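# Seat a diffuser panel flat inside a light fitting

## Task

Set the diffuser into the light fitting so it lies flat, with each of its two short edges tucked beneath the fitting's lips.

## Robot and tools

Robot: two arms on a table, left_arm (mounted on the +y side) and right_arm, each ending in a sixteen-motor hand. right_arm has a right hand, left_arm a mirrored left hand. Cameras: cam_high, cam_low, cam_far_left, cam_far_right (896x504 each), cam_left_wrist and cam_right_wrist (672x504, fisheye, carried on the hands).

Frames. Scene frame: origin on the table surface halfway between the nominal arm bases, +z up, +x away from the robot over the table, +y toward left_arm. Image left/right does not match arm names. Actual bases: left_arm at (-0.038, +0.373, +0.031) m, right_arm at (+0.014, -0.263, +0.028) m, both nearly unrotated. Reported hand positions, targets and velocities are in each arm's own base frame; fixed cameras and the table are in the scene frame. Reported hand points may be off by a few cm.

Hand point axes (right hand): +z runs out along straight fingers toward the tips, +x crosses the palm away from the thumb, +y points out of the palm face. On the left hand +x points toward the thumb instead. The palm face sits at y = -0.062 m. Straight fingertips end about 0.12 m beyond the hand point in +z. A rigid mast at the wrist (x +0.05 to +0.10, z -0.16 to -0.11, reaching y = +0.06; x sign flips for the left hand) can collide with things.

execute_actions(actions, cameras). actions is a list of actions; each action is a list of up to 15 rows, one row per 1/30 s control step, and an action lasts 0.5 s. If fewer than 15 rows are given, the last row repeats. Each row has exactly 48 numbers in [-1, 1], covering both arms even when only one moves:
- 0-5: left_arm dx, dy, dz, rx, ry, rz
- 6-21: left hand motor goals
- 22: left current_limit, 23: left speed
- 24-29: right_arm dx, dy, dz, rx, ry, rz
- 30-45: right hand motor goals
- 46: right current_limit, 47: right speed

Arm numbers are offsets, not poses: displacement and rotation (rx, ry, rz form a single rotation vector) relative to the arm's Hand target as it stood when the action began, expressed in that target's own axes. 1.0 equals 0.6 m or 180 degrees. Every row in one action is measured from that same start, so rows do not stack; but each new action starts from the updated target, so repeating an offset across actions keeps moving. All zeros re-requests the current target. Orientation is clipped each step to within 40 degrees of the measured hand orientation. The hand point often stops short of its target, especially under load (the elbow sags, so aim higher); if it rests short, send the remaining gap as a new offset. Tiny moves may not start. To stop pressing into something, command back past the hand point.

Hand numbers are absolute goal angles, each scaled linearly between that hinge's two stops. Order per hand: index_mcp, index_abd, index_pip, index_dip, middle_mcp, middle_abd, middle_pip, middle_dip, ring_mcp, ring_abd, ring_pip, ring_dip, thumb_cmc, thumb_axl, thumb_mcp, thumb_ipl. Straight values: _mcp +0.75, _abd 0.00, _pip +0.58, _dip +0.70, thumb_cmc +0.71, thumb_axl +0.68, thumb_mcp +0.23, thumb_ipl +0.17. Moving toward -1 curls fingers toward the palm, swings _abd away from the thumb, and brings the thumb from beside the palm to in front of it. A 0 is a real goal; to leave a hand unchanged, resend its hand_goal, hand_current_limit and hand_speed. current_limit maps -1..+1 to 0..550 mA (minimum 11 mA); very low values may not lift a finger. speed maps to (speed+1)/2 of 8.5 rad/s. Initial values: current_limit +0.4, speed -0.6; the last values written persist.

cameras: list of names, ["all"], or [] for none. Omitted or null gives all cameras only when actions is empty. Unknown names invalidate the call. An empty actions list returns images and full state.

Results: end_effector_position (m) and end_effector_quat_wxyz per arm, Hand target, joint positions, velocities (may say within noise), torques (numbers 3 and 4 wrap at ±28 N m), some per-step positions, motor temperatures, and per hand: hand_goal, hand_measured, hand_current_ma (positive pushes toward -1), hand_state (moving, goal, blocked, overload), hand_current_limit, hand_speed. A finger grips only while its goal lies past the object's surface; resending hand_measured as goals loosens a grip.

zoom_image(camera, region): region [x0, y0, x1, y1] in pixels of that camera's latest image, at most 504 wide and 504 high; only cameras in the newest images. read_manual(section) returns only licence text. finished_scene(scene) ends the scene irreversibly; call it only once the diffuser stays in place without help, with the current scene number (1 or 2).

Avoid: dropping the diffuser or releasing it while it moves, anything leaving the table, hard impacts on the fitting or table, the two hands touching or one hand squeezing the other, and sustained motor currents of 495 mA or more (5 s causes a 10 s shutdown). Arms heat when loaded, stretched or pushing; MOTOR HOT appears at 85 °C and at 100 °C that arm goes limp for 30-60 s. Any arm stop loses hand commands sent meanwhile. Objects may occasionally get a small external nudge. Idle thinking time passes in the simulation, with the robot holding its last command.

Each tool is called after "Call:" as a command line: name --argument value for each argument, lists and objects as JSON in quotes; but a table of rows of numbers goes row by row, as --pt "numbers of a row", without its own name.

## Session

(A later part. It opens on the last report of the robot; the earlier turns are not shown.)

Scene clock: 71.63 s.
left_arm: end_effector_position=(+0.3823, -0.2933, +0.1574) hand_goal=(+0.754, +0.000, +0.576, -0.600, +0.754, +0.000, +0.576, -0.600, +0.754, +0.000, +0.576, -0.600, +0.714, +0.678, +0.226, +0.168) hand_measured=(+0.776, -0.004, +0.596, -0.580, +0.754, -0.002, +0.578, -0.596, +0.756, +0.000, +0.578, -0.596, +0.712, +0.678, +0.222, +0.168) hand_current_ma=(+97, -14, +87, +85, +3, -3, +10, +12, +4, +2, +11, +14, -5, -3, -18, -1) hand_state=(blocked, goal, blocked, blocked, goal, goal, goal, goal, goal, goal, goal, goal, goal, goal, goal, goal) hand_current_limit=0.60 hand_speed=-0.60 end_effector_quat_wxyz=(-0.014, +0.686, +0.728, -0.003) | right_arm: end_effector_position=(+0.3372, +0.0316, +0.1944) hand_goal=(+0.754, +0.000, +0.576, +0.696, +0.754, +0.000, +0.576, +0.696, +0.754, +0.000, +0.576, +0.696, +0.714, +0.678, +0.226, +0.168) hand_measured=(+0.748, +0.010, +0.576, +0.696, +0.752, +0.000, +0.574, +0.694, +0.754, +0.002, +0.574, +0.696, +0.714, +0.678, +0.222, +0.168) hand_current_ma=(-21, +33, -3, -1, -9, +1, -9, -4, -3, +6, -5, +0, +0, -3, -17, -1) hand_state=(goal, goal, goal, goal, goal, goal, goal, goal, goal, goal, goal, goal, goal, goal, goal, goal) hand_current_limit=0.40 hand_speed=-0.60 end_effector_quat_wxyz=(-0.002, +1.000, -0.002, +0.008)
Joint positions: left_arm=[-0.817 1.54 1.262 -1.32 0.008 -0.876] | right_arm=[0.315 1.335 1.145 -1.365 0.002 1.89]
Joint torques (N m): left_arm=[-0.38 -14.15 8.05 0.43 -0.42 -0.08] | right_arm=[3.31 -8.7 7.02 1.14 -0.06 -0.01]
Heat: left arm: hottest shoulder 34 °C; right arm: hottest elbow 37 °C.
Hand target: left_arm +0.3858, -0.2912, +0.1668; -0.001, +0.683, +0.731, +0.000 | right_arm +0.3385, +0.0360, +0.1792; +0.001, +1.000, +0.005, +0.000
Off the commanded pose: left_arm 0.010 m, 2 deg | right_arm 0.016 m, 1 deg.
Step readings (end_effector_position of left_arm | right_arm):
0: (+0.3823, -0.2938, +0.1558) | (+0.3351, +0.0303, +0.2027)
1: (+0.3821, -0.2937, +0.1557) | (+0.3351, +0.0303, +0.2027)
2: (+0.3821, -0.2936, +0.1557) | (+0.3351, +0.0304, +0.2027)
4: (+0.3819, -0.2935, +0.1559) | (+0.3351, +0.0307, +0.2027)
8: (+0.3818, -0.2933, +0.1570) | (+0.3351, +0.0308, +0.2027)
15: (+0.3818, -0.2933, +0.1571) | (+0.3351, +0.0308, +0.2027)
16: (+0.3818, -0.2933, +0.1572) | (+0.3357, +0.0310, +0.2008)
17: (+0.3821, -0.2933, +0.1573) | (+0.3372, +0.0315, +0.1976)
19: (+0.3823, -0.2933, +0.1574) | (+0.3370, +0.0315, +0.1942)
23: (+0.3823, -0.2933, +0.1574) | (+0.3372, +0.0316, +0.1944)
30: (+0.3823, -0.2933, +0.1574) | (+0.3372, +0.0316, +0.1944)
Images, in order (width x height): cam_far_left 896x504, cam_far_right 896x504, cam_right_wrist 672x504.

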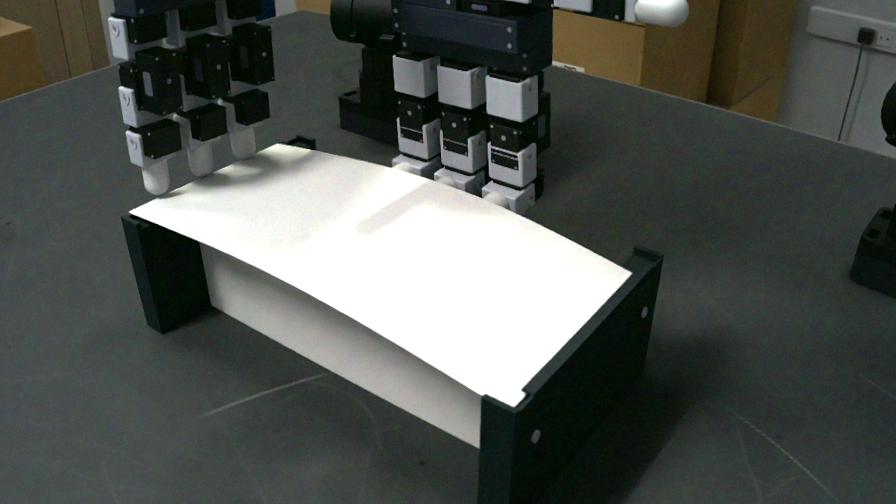

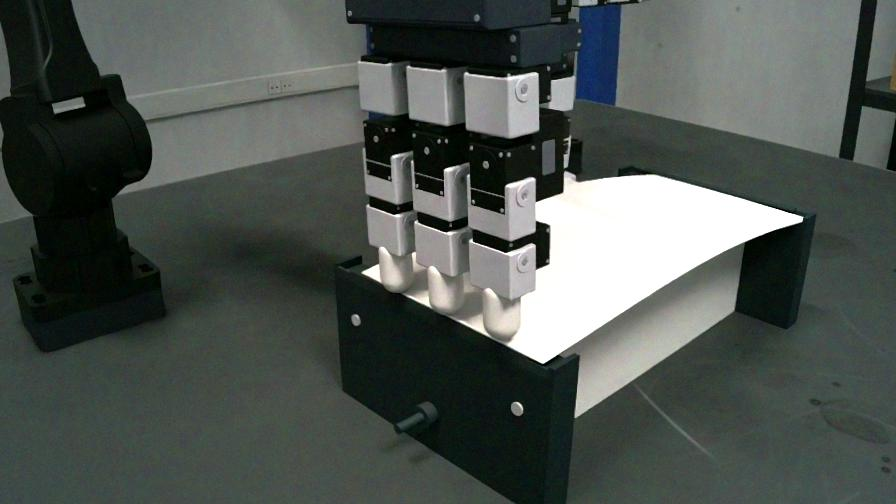

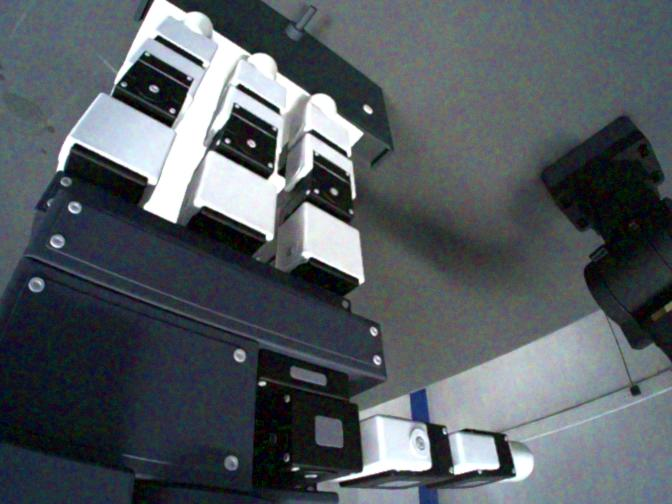

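Call:
execute_actions --actions '[[[0.0,-0.012,-0.02,0,0,0,0.754,0,0.576,-0.6,0.754,0,0.576,-0.6,0.754,0,0.576,-0.6,0.714,0.678,0.226,0.168,0.6,-0.6,-0.01,-0.015,0.01,0,0,0,0.754,0,0.576,0.696,0.754,0,0.576,0.696,0.754,0,0.576,0.696,0.714,0.678,0.226,0.168,0.4,-0.6]],[[0,-0.008,-0.02,0,0,0,0.754,0,0.576,-0.6,0.754,0,0.576,-0.6,0.754,0,0.576,-0.6,0.714,0.678,0.226,0.168,0.6,-0.6,-0.008,-0.015,0.0,0,0,0,0.754,0,0.576,0.696,0.754,0,0.576,0.696,0.754,0,0.576,0.696,0.714,0.678,0.226,0.168,0.4,-0.6]]]' --cameras '["cam_far_left","cam_far_right","cam_right_wrist"]'

Call:
zoom_image --camera "cam_far_right" --region '[330, 190, 610, 370]'

Call:
zoom_image --camera "cam_far_left" --region '[100, 120, 340, 340]'

Scene clock: 73.33 s.
left_arm: end_effector_position=(+0.3773, -0.2893, +0.1674) hand_goal=(+0.754, +0.000, +0.576, -0.600, +0.754, +0.000, +0.576, -0.600, +0.754, +0.000, +0.576, -0.600, +0.714, +0.678, +0.226, +0.168) hand_measured=(+0.764, -0.014, +0.596, -0.578, +0.754, -0.002, +0.578, -0.596, +0.754, +0.000, +0.582, -0.592, +0.712, +0.678, +0.222, +0.168) hand_current_ma=(+41, -48, +87, +93, +2, -3, +10, +12, -3, -2, +21, +33, -5, -3, -18, -1) hand_state=(goal, goal, blocked, blocked, goal, goal, goal, goal, goal, goal, goal, goal, goal, goal, goal, goal) hand_current_limit=0.60 hand_speed=-0.60 end_effector_quat_wxyz=(-0.013, +0.686, +0.728, -0.003) | right_arm: end_effector_position=(+0.3340, +0.0475, +0.1945) hand_goal=(+0.754, +0.000, +0.576, +0.696, +0.754, +0.000, +0.576, +0.696, +0.754, +0.000, +0.576, +0.696, +0.714, +0.678, +0.226, +0.168) hand_measured=(+0.710, +0.002, +0.550, +0.680, +0.746, +0.000, +0.572, +0.694, +0.752, +0.002, +0.574, +0.696, +0.714, +0.678, +0.222, +0.168) hand_current_ma=(-210, +3, -108, -62, -34, -3, -16, -5, -4, +6, -5, +0, -1, -3, -17, -1) hand_state=(blocked, goal, blocked, goal, goal, goal, goal, goal, goal, goal, goal, goal, goal, goal, goal, goal) hand_current_limit=0.40 hand_speed=-0.60 end_effector_quat_wxyz=(+0.000, +1.000, +0.008, +0.018)
Joint positions: left_arm=[-0.819 1.516 1.262 -1.342 0.008 -0.879] | right_arm=[0.365 1.326 1.137 -1.348 0.012 1.919]
Joint torques (N m): left_arm=[-1.73 -14.56 10.14 -1.01 -0.39 -0.28] | right_arm=[3.78 -8.59 5.96 1.14 -0.44 0.22]
Heat: left arm: hottest shoulder 34 °C; right arm: hottest elbow 36 °C.
Hand target: left_arm +0.3739, -0.2921, +0.1908; -0.001, +0.683, +0.730, +0.000 | right_arm +0.3275, +0.0539, +0.1731; +0.001, +1.000, +0.005, +0.000
Off the commanded pose: left_arm 0.024 m, 1 deg | right_arm 0.023 m, 2 deg.
Step readings (end_effector_position of left_arm | right_arm):
0: (+0.3823, -0.2933, +0.1574) | (+0.3372, +0.0316, +0.1944)
1: (+0.3820, -0.2930, +0.1577) | (+0.3372, +0.0321, +0.1938)
2: (+0.3815, -0.2924, +0.1581) | (+0.3370, +0.0334, +0.1939)
4: (+0.3813, -0.2922, +0.1598) | (+0.3368, +0.0373, +0.1942)
8: (+0.3812, -0.2920, +0.1627) | (+0.3368, +0.0407, +0.1942)
15: (+0.3812, -0.2920, +0.1629) | (+0.3367, +0.0407, +0.1942)
16: (+0.3807, -0.2917, +0.1630) | (+0.3364, +0.0412, +0.1943)
17: (+0.3799, -0.2912, +0.1631) | (+0.3360, +0.0419, +0.1944)
19: (+0.3784, -0.2904, +0.1646) | (+0.3350, +0.0449, +0.1945)
23: (+0.3773, -0.2893, +0.1672) | (+0.3343, +0.0475, +0.1945)
30: (+0.3773, -0.2893, +0.1674) | (+0.3340, +0.0475, +0.1945)
Images, in order (width x height): cam_far_left 896x504, cam_far_right 896x504, cam_right_wrist 672x504.

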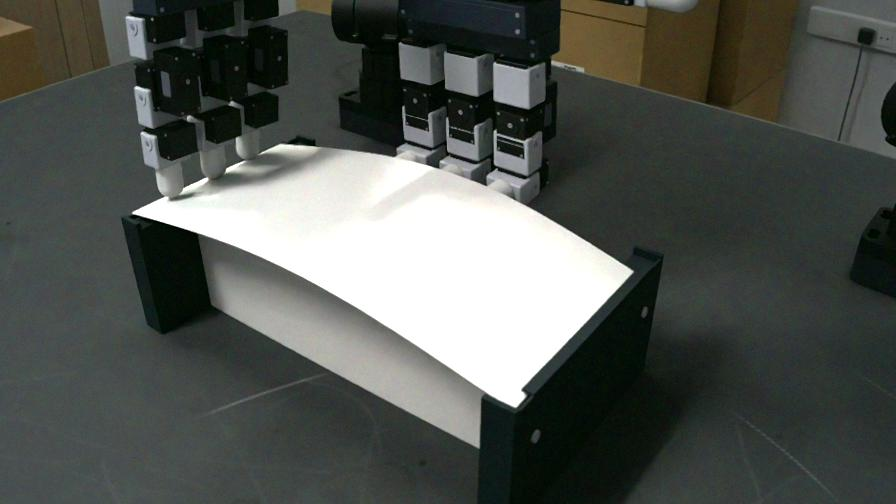

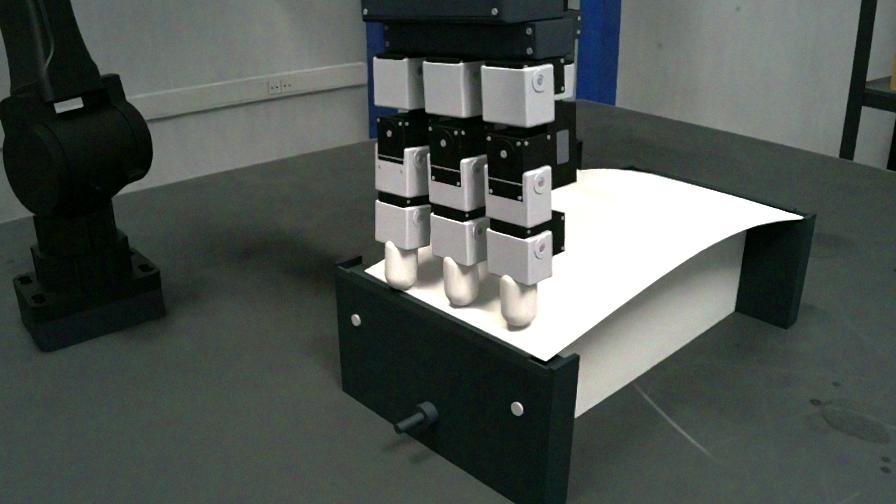

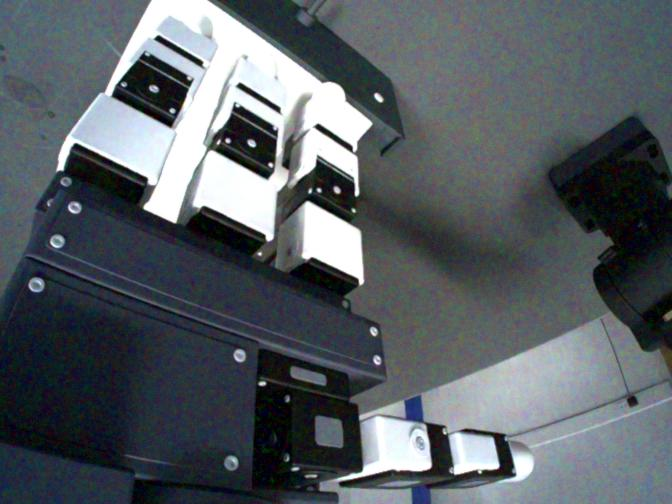

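Scaled by 1.800 from the camera's 896x504 image, which has a finer 1280x720 frame.

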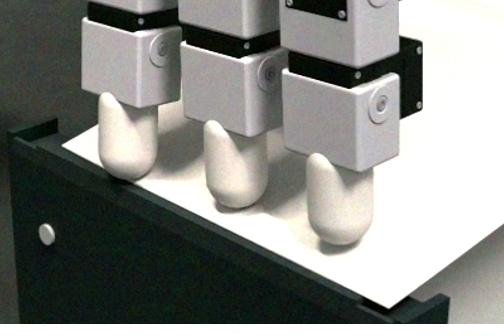

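Scaled by 2.100 from the camera's 896x504 image, which has a finer 1280x720 frame.

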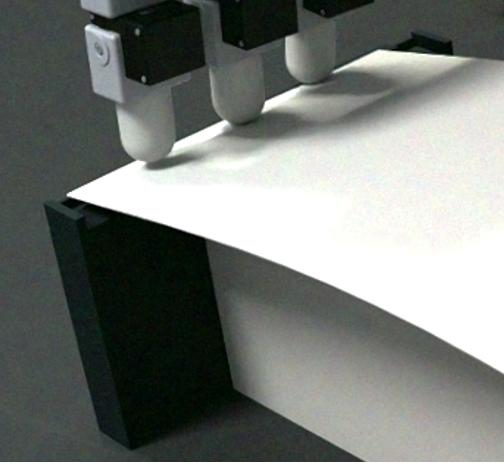

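Call:
execute_actions --actions '[[[0.005,0.0,-0.03,0,0,0,0.754,0,0.576,-0.6,0.754,0,0.576,-0.6,0.754,0,0.576,-0.6,0.714,0.678,0.226,0.168,0.6,-0.6,0.0,0.0,0.02,0,0,0,0.754,0,0.576,0.696,0.754,0,0.576,0.696,0.754,0,0.576,0.696,0.714,0.678,0.226,0.168,0.4,-0.6]]]' --cameras '["cam_far_left","cam_far_right"]'

Call:
zoom_image --camera "cam_far_right" --region '[330, 190, 610, 370]'

Call:
zoom_image --camera "cam_far_left" --region '[100, 120, 340, 340]'

Call:
zoom_image --camera "cam_far_left" --region '[460, 220, 700, 440]'

Scene clock: 74.87 s.
left_arm: end_effector_position=(+0.3694, -0.2802, +0.1969) hand_goal=(+0.754, +0.000, +0.576, -0.600, +0.754, +0.000, +0.576, -0.600, +0.754, +0.000, +0.576, -0.600, +0.714, +0.678, +0.226, +0.168) hand_measured=(+0.756, -0.004, +0.578, -0.596, +0.756, -0.002, +0.578, -0.596, +0.754, -0.002, +0.578, -0.596, +0.712, +0.678, +0.222, +0.168) hand_current_ma=(+5, -11, +10, +12, +4, -3, +10, +12, +3, -3, +11, +14, -5, -3, -18, -1) hand_state=(goal, goal, goal, goal, goal, goal, goal, goal, goal, goal, goal, goal, goal, goal, goal, goal) hand_current_limit=0.60 hand_speed=-0.60 end_effector_quat_wxyz=(-0.011, +0.684, +0.730, -0.001) | right_arm: end_effector_position=(+0.3329, +0.0475, +0.1930) hand_goal=(+0.754, +0.000, +0.576, +0.696, +0.754, +0.000, +0.576, +0.696, +0.754, +0.000, +0.576, +0.696, +0.714, +0.678, +0.226, +0.168) hand_measured=(+0.698, +0.006, +0.542, +0.674, +0.750, +0.004, +0.572, +0.694, +0.752, +0.002, +0.574, +0.696, +0.714, +0.678, +0.222, +0.168) hand_current_ma=(-264, +21, -145, -90, -18, +11, -12, -6, -4, +6, -5, +0, -1, -3, -17, -1) hand_state=(blocked, goal, blocked, blocked, goal, goal, goal, goal, goal, goal, goal, goal, goal, goal, goal, goal) hand_current_limit=0.40 hand_speed=-0.60 end_effector_quat_wxyz=(-0.004, +1.000, +0.007, +0.027)
Joint positions: left_arm=[-0.82 1.467 1.286 -1.411 0.003 -0.885] | right_arm=[0.365 1.31 1.121 -1.328 0.012 1.922]
Joint torques (N m): left_arm=[-1.38 -11.52 10.99 -0.18 -0.24 -0.16] | right_arm=[3.6 -6.42 5.27 1.51 -0.41 0.19]
Heat: left arm: hottest shoulder 34 °C; right arm: hottest elbow 36 °C.
Hand target: left_arm +0.3738, -0.2891, +0.2088; -0.001, +0.683, +0.731, +0.000 | right_arm +0.3276, +0.0538, +0.1611; +0.001, +1.000, +0.005, +0.000
Off the commanded pose: left_arm 0.015 m, 1 deg | right_arm 0.033 m, 3 deg.
Step readings (end_effector_position of left_arm | right_arm):
0: (+0.3773, -0.2893, +0.1674) | (+0.3340, +0.0475, +0.1945)
1: (+0.3768, -0.2887, +0.1679) | (+0.3341, +0.0476, +0.1935)
2: (+0.3756, -0.2874, +0.1681) | (+0.3339, +0.0476, +0.1937)
4: (+0.3730, -0.2851, +0.1694) | (+0.3331, +0.0475, +0.1935)
8: (+0.3667, -0.2788, +0.1739) | (+0.3329, +0.0473, +0.1931)
15: (+0.3688, -0.2796, +0.1951) | (+0.3329, +0.0475, +0.1930)
Images, in order (width x height): cam_far_left 896x504, cam_far_right 896x504.

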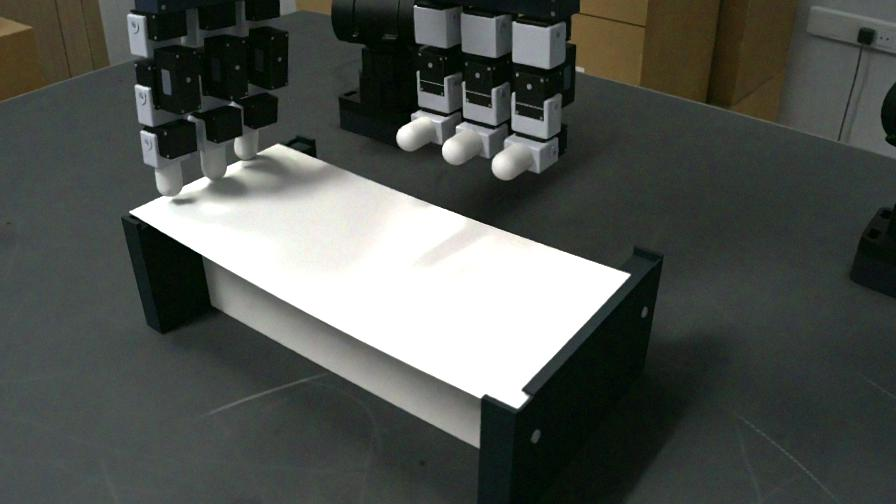

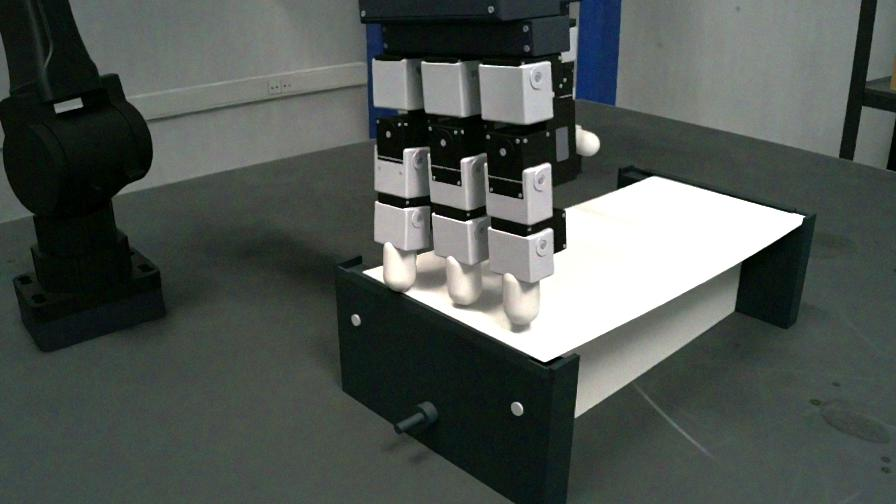

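Scaled by 1.800 from the camera's 896x504 image, which has a finer 1280x720 frame.

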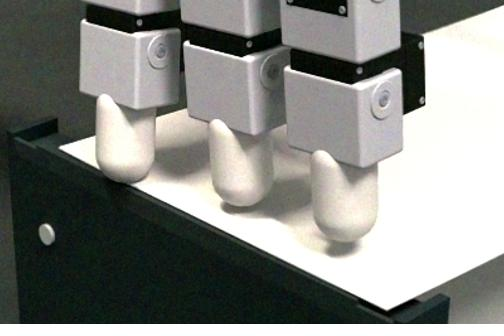

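Scaled by 2.100 from the camera's 896x504 image, which has a finer 1280x720 frame.

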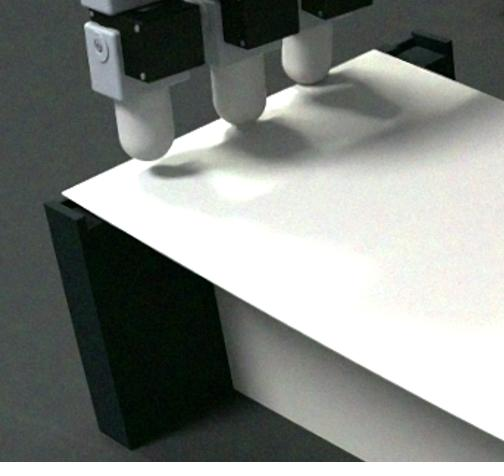

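Scaled by 2.100 from the camera's 896x504 image, which has a finer 1280x720 frame.

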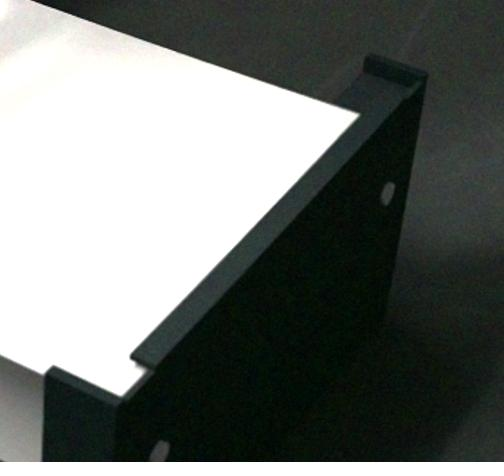

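Call:
execute_actions --actions '[[[0.0,0.0,0.0,0,0,0,0.754,0,0.576,0.696,0.754,0,0.576,0.696,0.754,0,0.576,0.696,0.714,0.678,0.226,0.168,0.6,-0.6,0.0,0.0,-0.08,0,0,0,0.754,0,0.576,0.696,0.754,0,0.576,0.696,0.754,0,0.576,0.696,0.714,0.678,0.226,0.168,0.4,-0.6]],[[0.0,0.0,0.08,0,0,0,0.754,0,0.576,0.696,0.754,0,0.576,0.696,0.754,0,0.576,0.696,0.714,0.678,0.226,0.168,0.6,-0.6,0.018,0.027,0,0,-0.017,0,0.754,0,0.576,0.696,0.754,0,0.576,0.696,0.754,0,0.576,0.696,0.714,0.678,0.226,0.168,0.4,-0.6]],[[0.0,0.0,0.08,0,0,0,0.754,0,0.576,0.696,0.754,0,0.576,0.696,0.754,0,0.576,0.696,0.714,0.678,0.226,0.168,0.6,-0.6,0,0,0,0,0,0,0.754,0,0.576,0.696,0.754,0,0.576,0.696,0.754,0,0.576,0.696,0.714,0.678,0.226,0.168,0.4,-0.6]],[[0.0,0.035,0.0,0,0,0,0.754,0,0.576,0.1,0.754,0,0.576,0.1,0.754,0,0.576,0.1,0.714,0.678,0.226,0.168,0.6,-0.6,0,0,0,0,0,0,0.754,0,0.576,0.696,0.754,0,0.576,0.696,0.754,0,0.576,0.696,0.714,0.678,0.226,0.168,0.4,-0.6]]]' --cameras '["all"]'

Call:
zoom_image --camera "cam_far_right" --region '[330, 190, 610, 370]'

Scene clock: 78.10 s.
left_arm: end_effector_position=(+0.3792, -0.2789, +0.1054) hand_goal=(+0.754, +0.000, +0.576, +0.100, +0.754, +0.000, +0.576, +0.100, +0.754, +0.000, +0.576, +0.100, +0.714, +0.678, +0.226, +0.168) hand_measured=(+0.754, -0.002, +0.578, +0.104, +0.754, +0.000, +0.578, +0.104, +0.754, +0.000, +0.578, +0.104, +0.712, +0.678, +0.222, +0.168) hand_current_ma=(-1, -5, +7, +11, -1, -1, +7, +11, -1, -1, +8, +13, -4, -3, -15, -1) hand_state=(goal, goal, goal, goal, goal, goal, goal, goal, goal, goal, goal, goal, goal, goal, goal, goal) hand_current_limit=0.60 hand_speed=-0.60 end_effector_quat_wxyz=(-0.014, +0.683, +0.730, +0.000) | right_arm: end_effector_position=(+0.3250, +0.0355, +0.1999) hand_goal=(+0.754, +0.000, +0.576, +0.696, +0.754, +0.000, +0.576, +0.696, +0.754, +0.000, +0.576, +0.696, +0.714, +0.678, +0.226, +0.168) hand_measured=(+0.750, -0.002, +0.574, +0.694, +0.752, +0.002, +0.574, +0.694, +0.754, +0.000, +0.574, +0.696, +0.714, +0.678, +0.222, +0.168) hand_current_ma=(-13, -4, -9, -11, -10, +7, -10, -6, -3, -2, -3, +0, -1, -3, -19, -1) hand_state=(goal, goal, goal, goal, goal, goal, goal, goal, goal, goal, goal, goal, goal, goal, goal, goal) hand_current_limit=0.40 hand_speed=-0.60 end_effector_quat_wxyz=(+0.005, +0.999, -0.001, -0.034)
Joint positions: left_arm=[-0.802 1.558 1.137 -1.178 0.002 -0.87] | right_arm=[0.329 1.361 1.175 -1.452 -0.012 1.901]
Joint torques (N m): left_arm=[-0.09 -11.4 10.63 0.35 -0.21 0.08] | right_arm=[1.9 -9.58 11.84 -0.35 -0.13 -0.14]
Heat: left arm: hottest shoulder 34 °C; right arm: hottest elbow 36 °C.
Hand target: left_arm +0.3946, -0.2876, +0.1128; -0.001, +0.683, +0.731, +0.000 | right_arm +0.3385, +0.0378, +0.2093; +0.001, +1.000, +0.005, -0.026
Off the commanded pose: left_arm 0.019 m, 1 deg | right_arm 0.017 m, 1 deg.
Step readings (end_effector_position of left_arm | right_arm):
0: (+0.3694, -0.2802, +0.1969) | (+0.3329, +0.0475, +0.1930)
1: (+0.3694, -0.2802, +0.1969) | (+0.3316, +0.0472, +0.1954)
2: (+0.3694, -0.2802, +0.1969) | (+0.3281, +0.0463, +0.1981)
4: (+0.3694, -0.2802, +0.1969) | (+0.3224, +0.0457, +0.2005)
8: (+0.3694, -0.2802, +0.1969) | (+0.3186, +0.0457, +0.2010)
15: (+0.3694, -0.2802, +0.1969) | (+0.3183, +0.0456, +0.2010)
16: (+0.3695, -0.2803, +0.1944) | (+0.3179, +0.0449, +0.2012)
17: (+0.3723, -0.2833, +0.1913) | (+0.3176, +0.0443, +0.2020)
19: (+0.3739, -0.2850, +0.1816) | (+0.3208, +0.0407, +0.2029)
23: (+0.3731, -0.2841, +0.1660) | (+0.3249, +0.0357, +0.1999)
30: (+0.3740, -0.2850, +0.1634) | (+0.3250, +0.0355, +0.1999)
31: (+0.3736, -0.2846, +0.1597) | (+0.3250, +0.0355, +0.1999)
32: (+0.3761, -0.2873, +0.1556) | (+0.3250, +0.0355, +0.1999)
34: (+0.3761, -0.2873, +0.1416) | (+0.3250, +0.0355, +0.1999)
38: (+0.3720, -0.2828, +0.1164) | (+0.3250, +0.0355, +0.1999)
45: (+0.3732, -0.2841, +0.1115) | (+0.3250, +0.0355, +0.1999)
46: (+0.3736, -0.2838, +0.1112) | (+0.3250, +0.0355, +0.1999)
47: (+0.3746, -0.2830, +0.1108) | (+0.3250, +0.0355, +0.1999)
49: (+0.3762, -0.2820, +0.1093) | (+0.3250, +0.0355, +0.1999)
53: (+0.3785, -0.2795, +0.1059) | (+0.3250, +0.0355, +0.1999)
60: (+0.3792, -0.2789, +0.1054) | (+0.3250, +0.0355, +0.1999)

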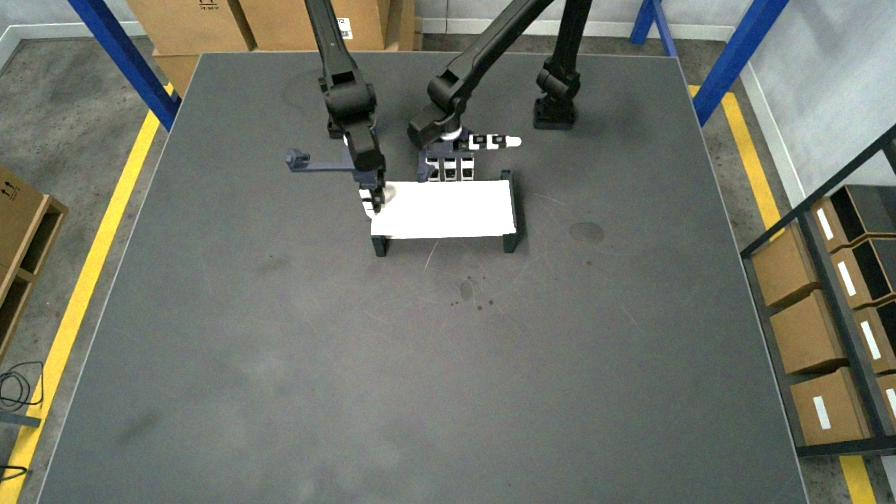

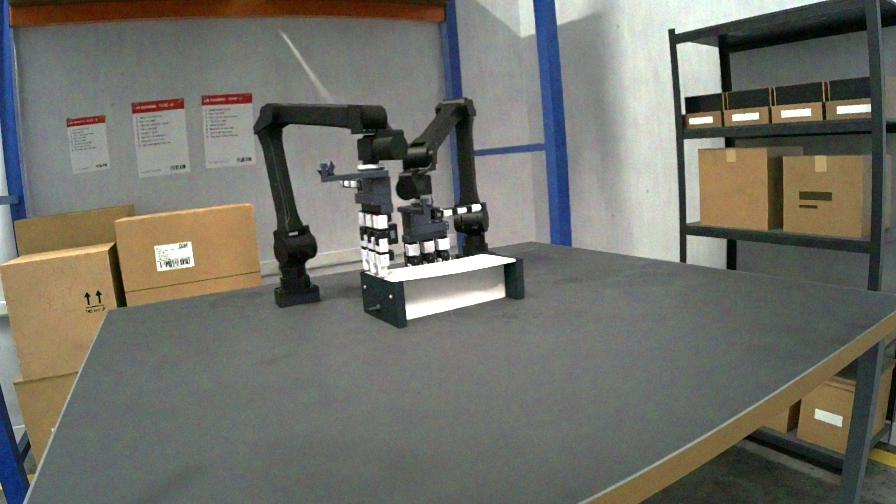

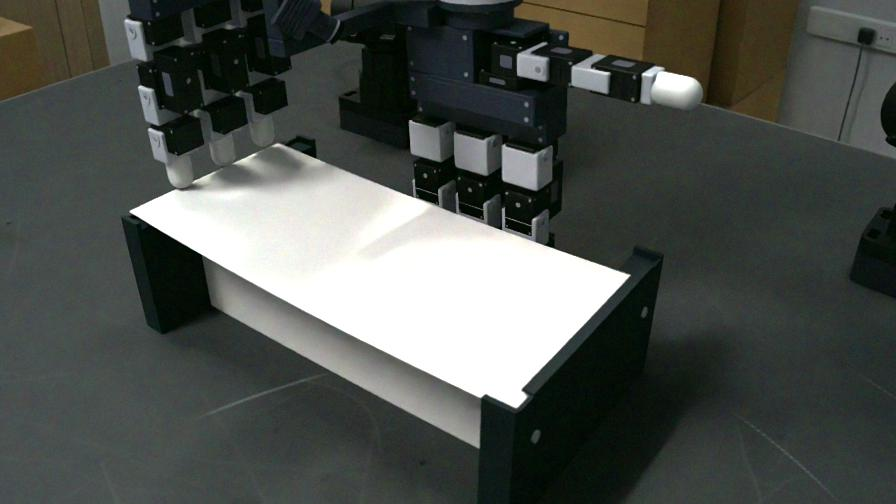

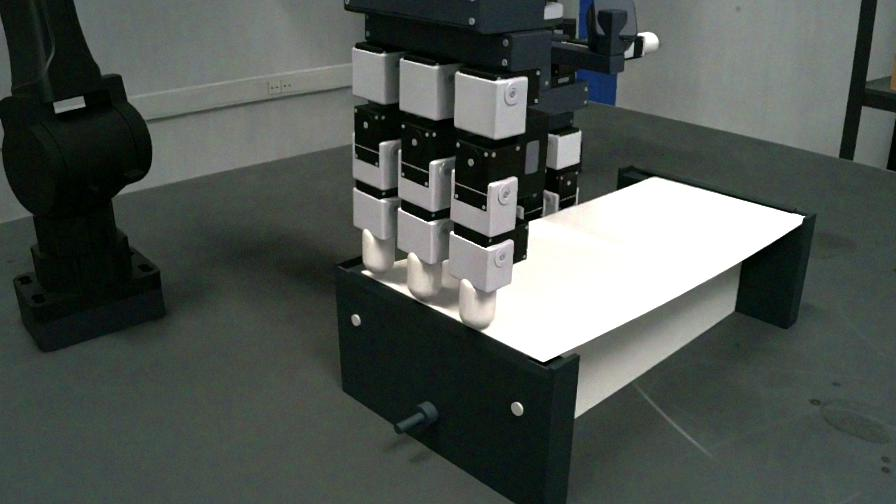

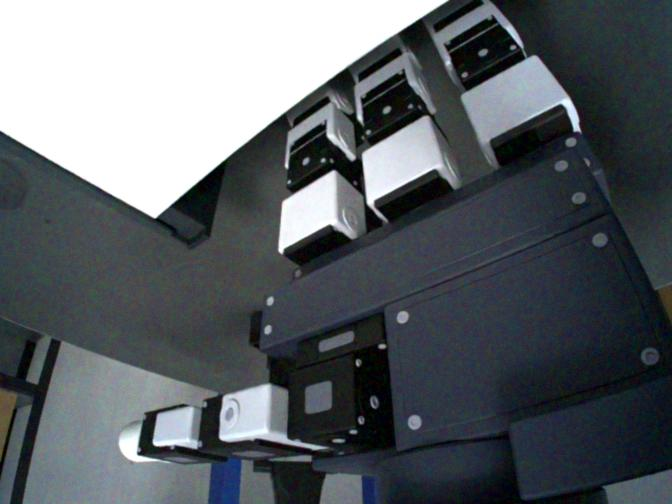

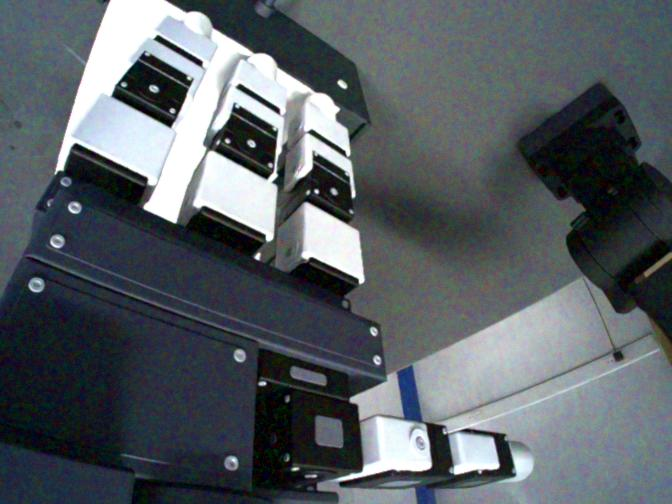

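Scaled by 1.800 from the camera's 896x504 image, which has a finer 1280x720 frame.

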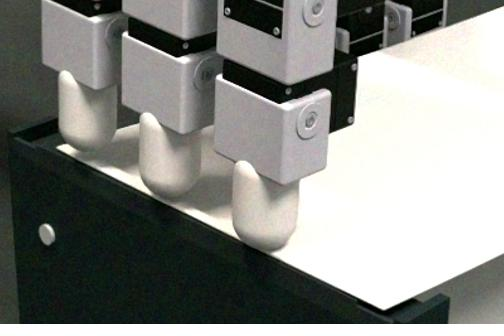

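Call:
execute_actions --actions '[[[0.0,0.022,0.0,0,0,0,0.754,0,0.576,-0.4,0.754,0,0.576,-0.4,0.754,0,0.576,-0.4,0.714,0.678,0.226,0.168,0.6,-0.6,0,0,0,0,0.006,0,0.754,0,0.576,0.696,0.754,0,0.576,0.696,0.754,0,0.576,0.696,0.714,0.678,0.226,0.168,0.4,-0.6]],[[0.0,0.0,0.0,0,0,0,0.754,0,0.576,-0.75,0.754,0,0.576,-0.75,0.754,0,0.576,-0.75,0.714,0.678,0.226,0.168,0.6,-0.6,0,0,0.055,0,0,0,0.754,0,0.576,0.696,0.754,0,0.576,0.696,0.754,0,0.576,0.696,0.714,0.678,0.226,0.168,0.4,-0.6]]]' --cameras '["cam_high","cam_far_left","cam_far_right","cam_left_wrist"]'

Call:
zoom_image --camera "cam_far_right" --region '[330, 190, 610, 370]'

Call:
zoom_image --camera "cam_high" --region '[350, 150, 550, 270]'

Scene clock: 79.97 s.
left_arm: end_effector_position=(+0.3907, -0.2806, +0.1013) hand_goal=(+0.754, +0.000, +0.576, -0.750, +0.754, +0.000, +0.576, -0.750, +0.754, +0.000, +0.576, -0.750, +0.714, +0.678, +0.226, +0.168) hand_measured=(+0.776, -0.002, +0.590, -0.732, +0.768, +0.000, +0.584, -0.740, +0.758, +0.000, +0.580, -0.746, +0.712, +0.678, +0.222, +0.168) hand_current_ma=(+103, -4, +58, +79, +58, -1, +36, +40, +14, -1, +11, +18, -4, -3, -15, -1) hand_state=(blocked, goal, goal, goal, goal, goal, goal, goal, goal, goal, goal, goal, goal, goal, goal, goal) hand_current_limit=0.60 hand_speed=-0.60 end_effector_quat_wxyz=(-0.017, +0.682, +0.731, -0.006) | right_arm: end_effector_position=(+0.3322, +0.0375, +0.1943) hand_goal=(+0.754, +0.000, +0.576, +0.696, +0.754, +0.000, +0.576, +0.696, +0.754, +0.000, +0.576, +0.696, +0.714, +0.678, +0.226, +0.168) hand_measured=(+0.750, +0.002, +0.574, +0.694, +0.750, +0.008, +0.574, +0.694, +0.744, +0.048, +0.572, +0.694, +0.714, +0.678, +0.222, +0.168) hand_current_ma=(-18, +9, -9, -11, -18, +26, -10, -6, -41, +182, -15, -6, -1, -3, -18, -1) hand_state=(goal, goal, goal, goal, goal, goal, goal, goal, goal, blocked, goal, goal, goal, goal, goal, goal) hand_current_limit=0.40 hand_speed=-0.60 end_effector_quat_wxyz=(-0.001, +1.000, -0.001, -0.013)
Joint positions: left_arm=[-0.782 1.587 1.164 -1.18 0.013 -0.851] | right_arm=[0.329 1.354 1.16 -1.401 -0.01 1.901]
Joint torques (N m): left_arm=[0.03 -12.4 10.51 0.27 -0.62 0.11] | right_arm=[2.14 -8.82 6.68 1.57 -0.01 -0.11]
Heat: left arm: hottest shoulder 34 °C; right arm: hottest elbow 36 °C.
Hand target: left_arm +0.4077, -0.2867, +0.1126; -0.001, +0.683, +0.730, +0.000 | right_arm +0.3374, +0.0377, +0.1762; +0.001, +1.000, +0.005, -0.017
Off the commanded pose: left_arm 0.021 m, 2 deg | right_arm 0.019 m, 1 deg.
Step readings (end_effector_position of left_arm | right_arm):
0: (+0.3792, -0.2789, +0.1054) | (+0.3250, +0.0355, +0.1999)
1: (+0.3802, -0.2791, +0.1058) | (+0.3251, +0.0353, +0.2000)
2: (+0.3820, -0.2790, +0.1059) | (+0.3251, +0.0352, +0.2001)
4: (+0.3870, -0.2805, +0.1067) | (+0.3252, +0.0351, +0.2001)
8: (+0.3921, -0.2804, +0.1064) | (+0.3252, +0.0351, +0.2001)
15: (+0.3914, -0.2807, +0.1020) | (+0.3252, +0.0351, +0.2001)
16: (+0.3914, -0.2807, +0.1020) | (+0.3261, +0.0354, +0.1982)
17: (+0.3914, -0.2807, +0.1020) | (+0.3287, +0.0363, +0.1958)
19: (+0.3910, -0.2807, +0.1017) | (+0.3322, +0.0375, +0.1944)
23: (+0.3907, -0.2806, +0.1013) | (+0.3321, +0.0375, +0.1943)
30: (+0.3907, -0.2806, +0.1013) | (+0.3322, +0.0375, +0.1943)
Images, in order (width x height): cam_high 896x504, cam_far_left 896x504, cam_far_right 896x504, cam_left_wrist 672x504.

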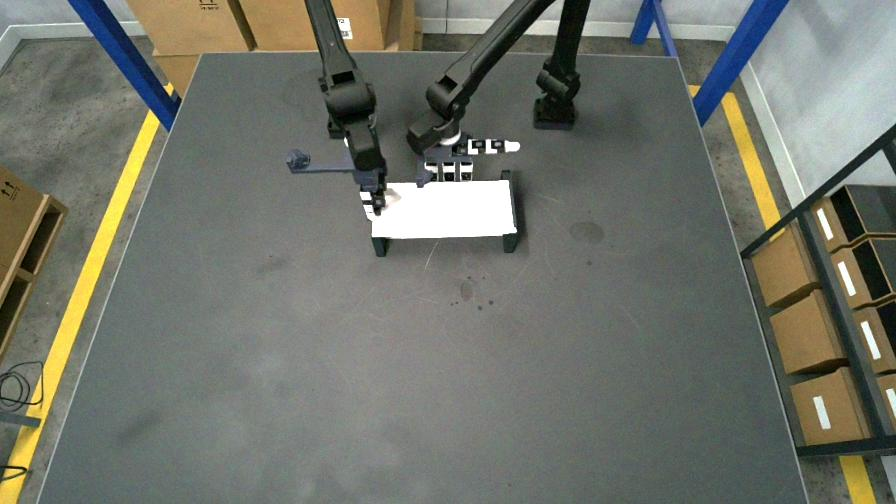

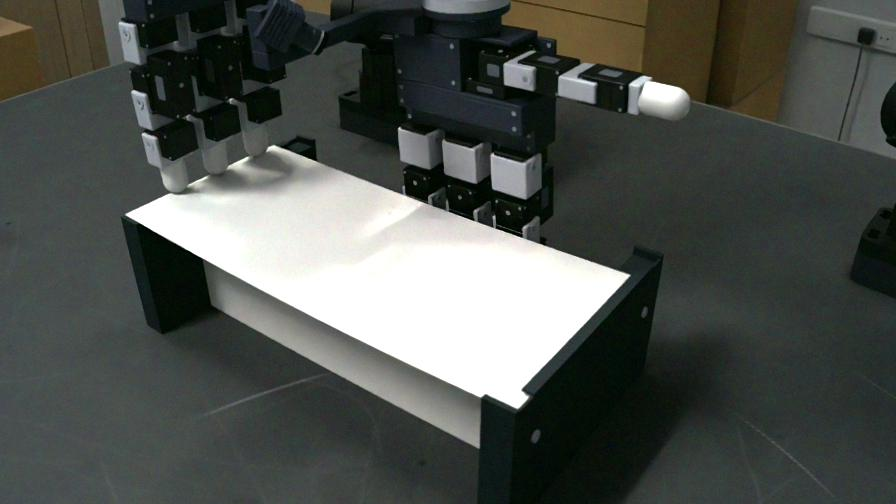

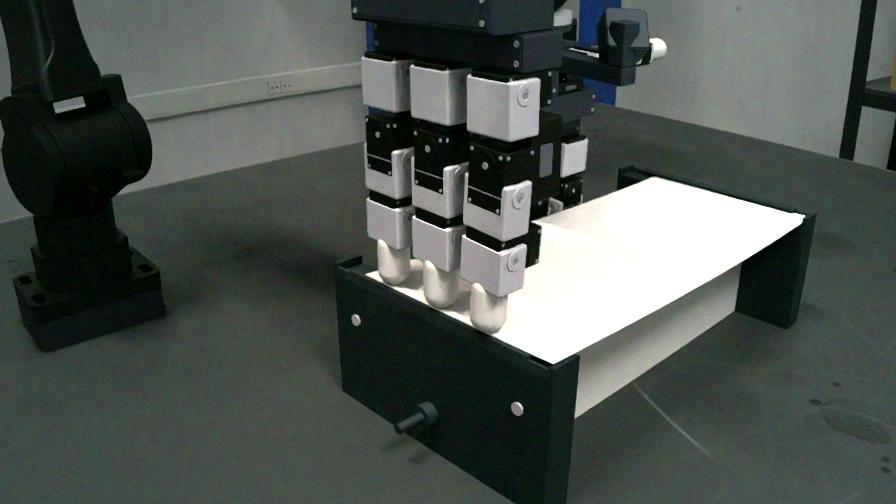

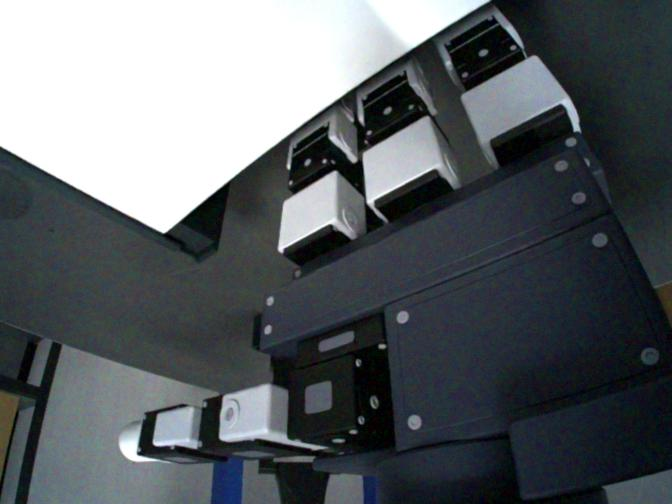

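Scaled by 1.800 from the camera's 896x504 image, which has a finer 1280x720 frame.

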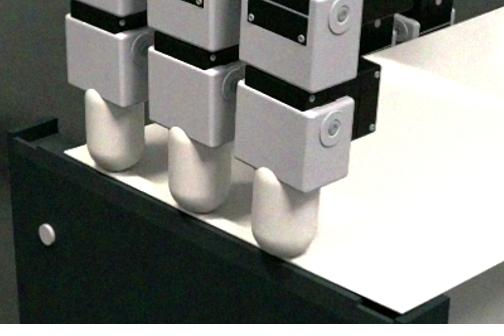

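Scaled by 2.520 from the camera's 896x504 image, which has a finer 1280x720 frame.

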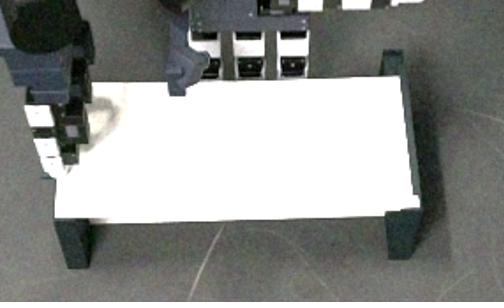

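Call:
execute_actions --actions '[[[0.0,-0.02,-0.045,0,0,0,0.754,0,0.576,-0.75,0.754,0,0.576,-0.75,0.754,0,0.576,-0.75,0.714,0.678,0.226,0.168,0.6,-0.6,0,0,0,0,0.0,0,0.754,0,0.576,0.696,0.754,0,0.576,0.696,0.754,0,0.576,0.696,0.714,0.678,0.226,0.168,0.4,-0.6]],[[0.0,0.0,-0.03,0,0,0,0.754,0,0.576,-0.75,0.754,0,0.576,-0.75,0.754,0,0.576,-0.75,0.714,0.678,0.226,0.168,0.6,-0.6,0,0,0,0,0.0,0,0.754,0,0.576,0.696,0.754,0,0.576,0.696,0.754,0,0.576,0.696,0.714,0.678,0.226,0.168,0.4,-0.6]]]' --cameras '["cam_high","cam_far_left","cam_far_right","cam_left_wrist"]'

Call:
zoom_image --camera "cam_far_right" --region '[330, 190, 610, 370]'

Call:
zoom_image --camera "cam_far_left" --region '[100, 120, 340, 340]'

Scene clock: 81.83 s.
left_arm: end_effector_position=(+0.3869, -0.2745, +0.1370) hand_goal=(+0.754, +0.000, +0.576, -0.750, +0.754, +0.000, +0.576, -0.750, +0.754, +0.000, +0.576, -0.750, +0.714, +0.678, +0.226, +0.168) hand_measured=(+0.764, +0.000, +0.586, -0.740, +0.754, +0.000, +0.578, -0.746, +0.754, +0.000, +0.578, -0.746, +0.712, +0.678, +0.222, +0.168) hand_current_ma=(+45, +3, +39, +38, +3, -1, +10, +11, +3, -1, +10, +14, -4, -3, -17, -1) hand_state=(goal, goal, goal, goal, goal, goal, goal, goal, goal, goal, goal, goal, goal, goal, goal, goal) hand_current_limit=0.60 hand_speed=-0.60 end_effector_quat_wxyz=(-0.022, +0.682, +0.731, -0.001) | right_arm: end_effector_position=(+0.3324, +0.0376, +0.1942) hand_goal=(+0.754, +0.000, +0.576, +0.696, +0.754, +0.000, +0.576, +0.696, +0.754, +0.000, +0.576, +0.696, +0.714, +0.678, +0.226, +0.168) hand_measured=(+0.750, +0.006, +0.574, +0.694, +0.750, +0.010, +0.574, +0.694, +0.744, +0.048, +0.572, +0.694, +0.714, +0.678, +0.222, +0.168) hand_current_ma=(-19, +20, -9, -11, -20, +38, -10, -6, -42, +182, -15, -6, -1, -3, -18, -1) hand_state=(goal, goal, goal, goal, goal, goal, goal, goal, goal, blocked, goal, goal, goal, goal, goal, goal) hand_current_limit=0.40 hand_speed=-0.60 end_effector_quat_wxyz=(-0.001, +1.000, -0.001, -0.013)
Joint positions: left_arm=[-0.782 1.542 1.21 -1.282 0.003 -0.852] | right_arm=[0.329 1.354 1.16 -1.4 -0.01 1.901]
Joint torques (N m): left_arm=[-1.32 -13.04 11.45 -0.23 -0.24 -0.11] | right_arm=[2.26 -8.7 6.64 1.52 -0.01 -0.11]
Heat: left arm: hottest shoulder 34 °C; right arm: hottest elbow 36 °C.
Hand target: left_arm +0.3959, -0.2875, +0.1578; -0.001, +0.683, +0.731, +0.000 | right_arm +0.3374, +0.0377, +0.1762; +0.001, +1.000, +0.005, -0.017
Off the commanded pose: left_arm 0.026 m, 2 deg | right_arm 0.019 m, 1 deg.
Step readings (end_effector_position of left_arm | right_arm):
0: (+0.3907, -0.2806, +0.1013) | (+0.3322, +0.0375, +0.1943)
1: (+0.3893, -0.2793, +0.1017) | (+0.3322, +0.0375, +0.1943)
2: (+0.3883, -0.2774, +0.1031) | (+0.3322, +0.0375, +0.1943)
4: (+0.3868, -0.2745, +0.1095) | (+0.3322, +0.0375, +0.1943)
8: (+0.3868, -0.2744, +0.1219) | (+0.3322, +0.0375, +0.1943)
15: (+0.3873, -0.2749, +0.1250) | (+0.3322, +0.0375, +0.1943)
16: (+0.3868, -0.2745, +0.1259) | (+0.3322, +0.0375, +0.1943)
17: (+0.3863, -0.2738, +0.1276) | (+0.3322, +0.0375, +0.1943)
19: (+0.3865, -0.2741, +0.1328) | (+0.3322, +0.0375, +0.1943)
23: (+0.3869, -0.2745, +0.1370) | (+0.3324, +0.0376, +0.1942)
30: (+0.3869, -0.2745, +0.1370) | (+0.3324, +0.0376, +0.1942)
Images, in order (width x height): cam_high 896x504, cam_far_left 896x504, cam_far_right 896x504, cam_left_wrist 672x504.

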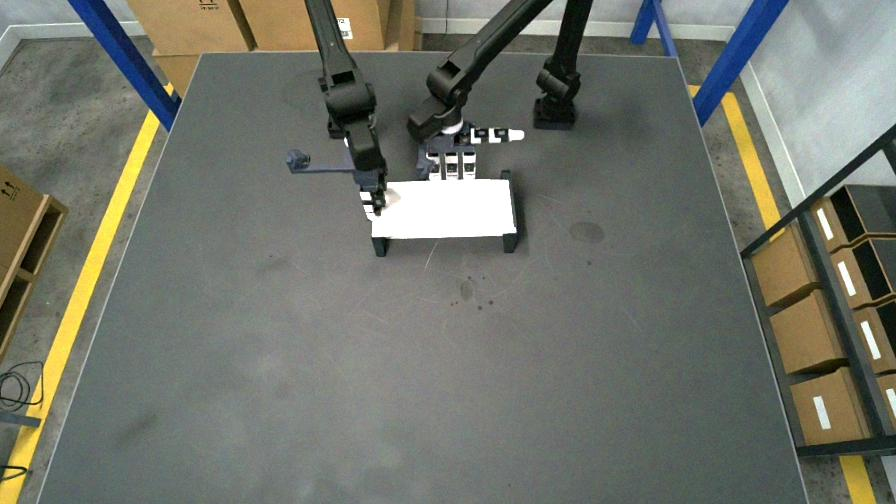

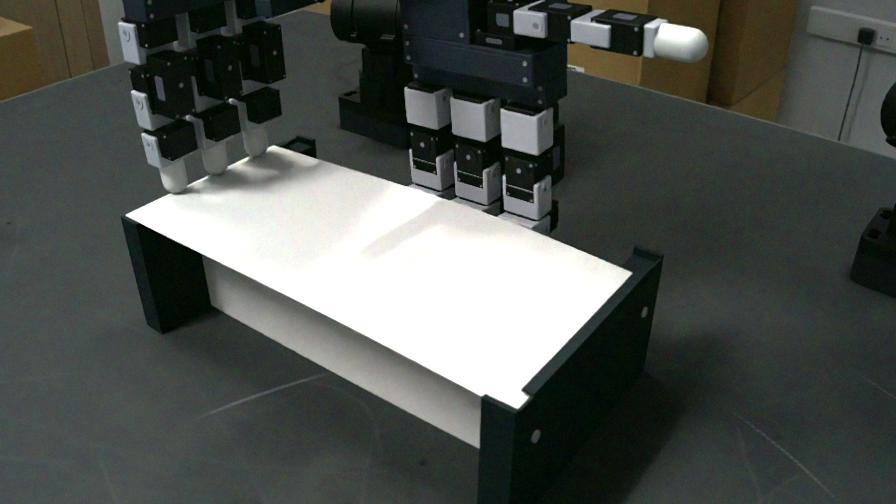

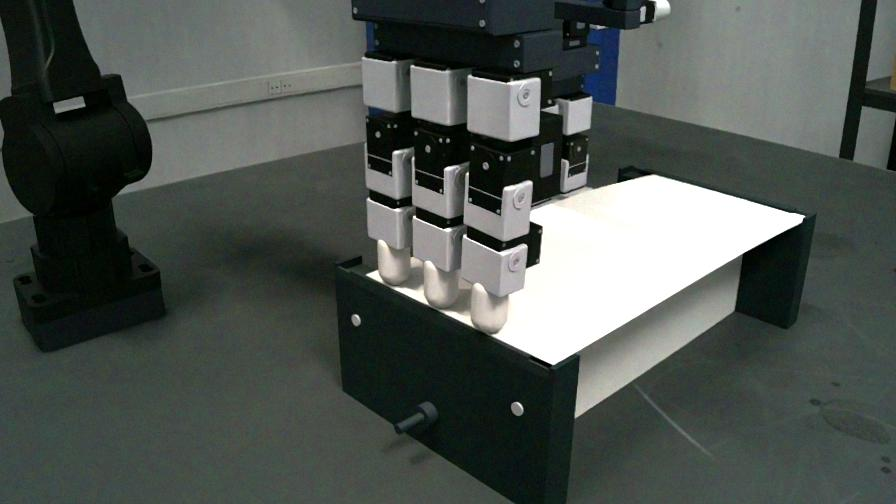

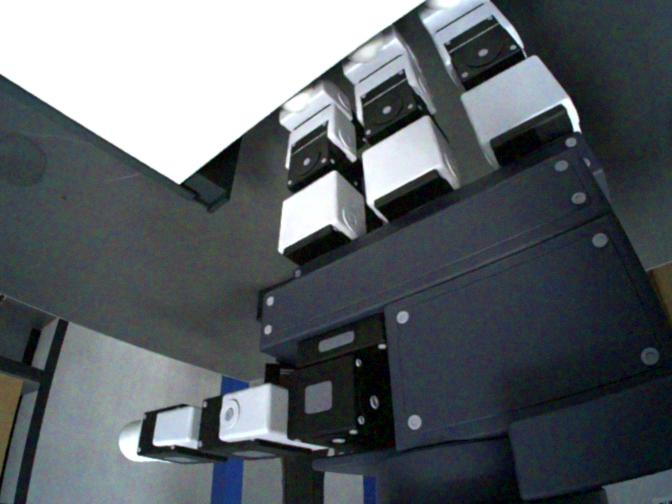

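Scaled by 1.800 from the camera's 896x504 image, which has a finer 1280x720 frame.

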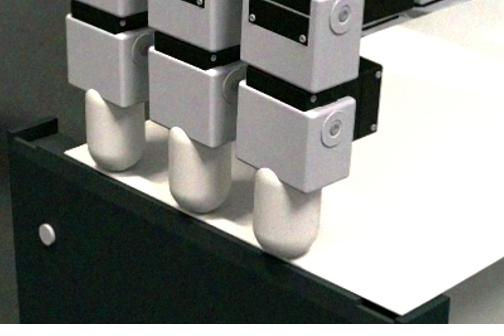

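Scaled by 2.100 from the camera's 896x504 image, which has a finer 1280x720 frame.

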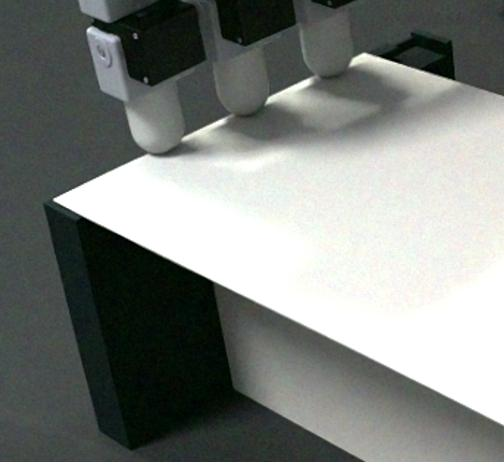

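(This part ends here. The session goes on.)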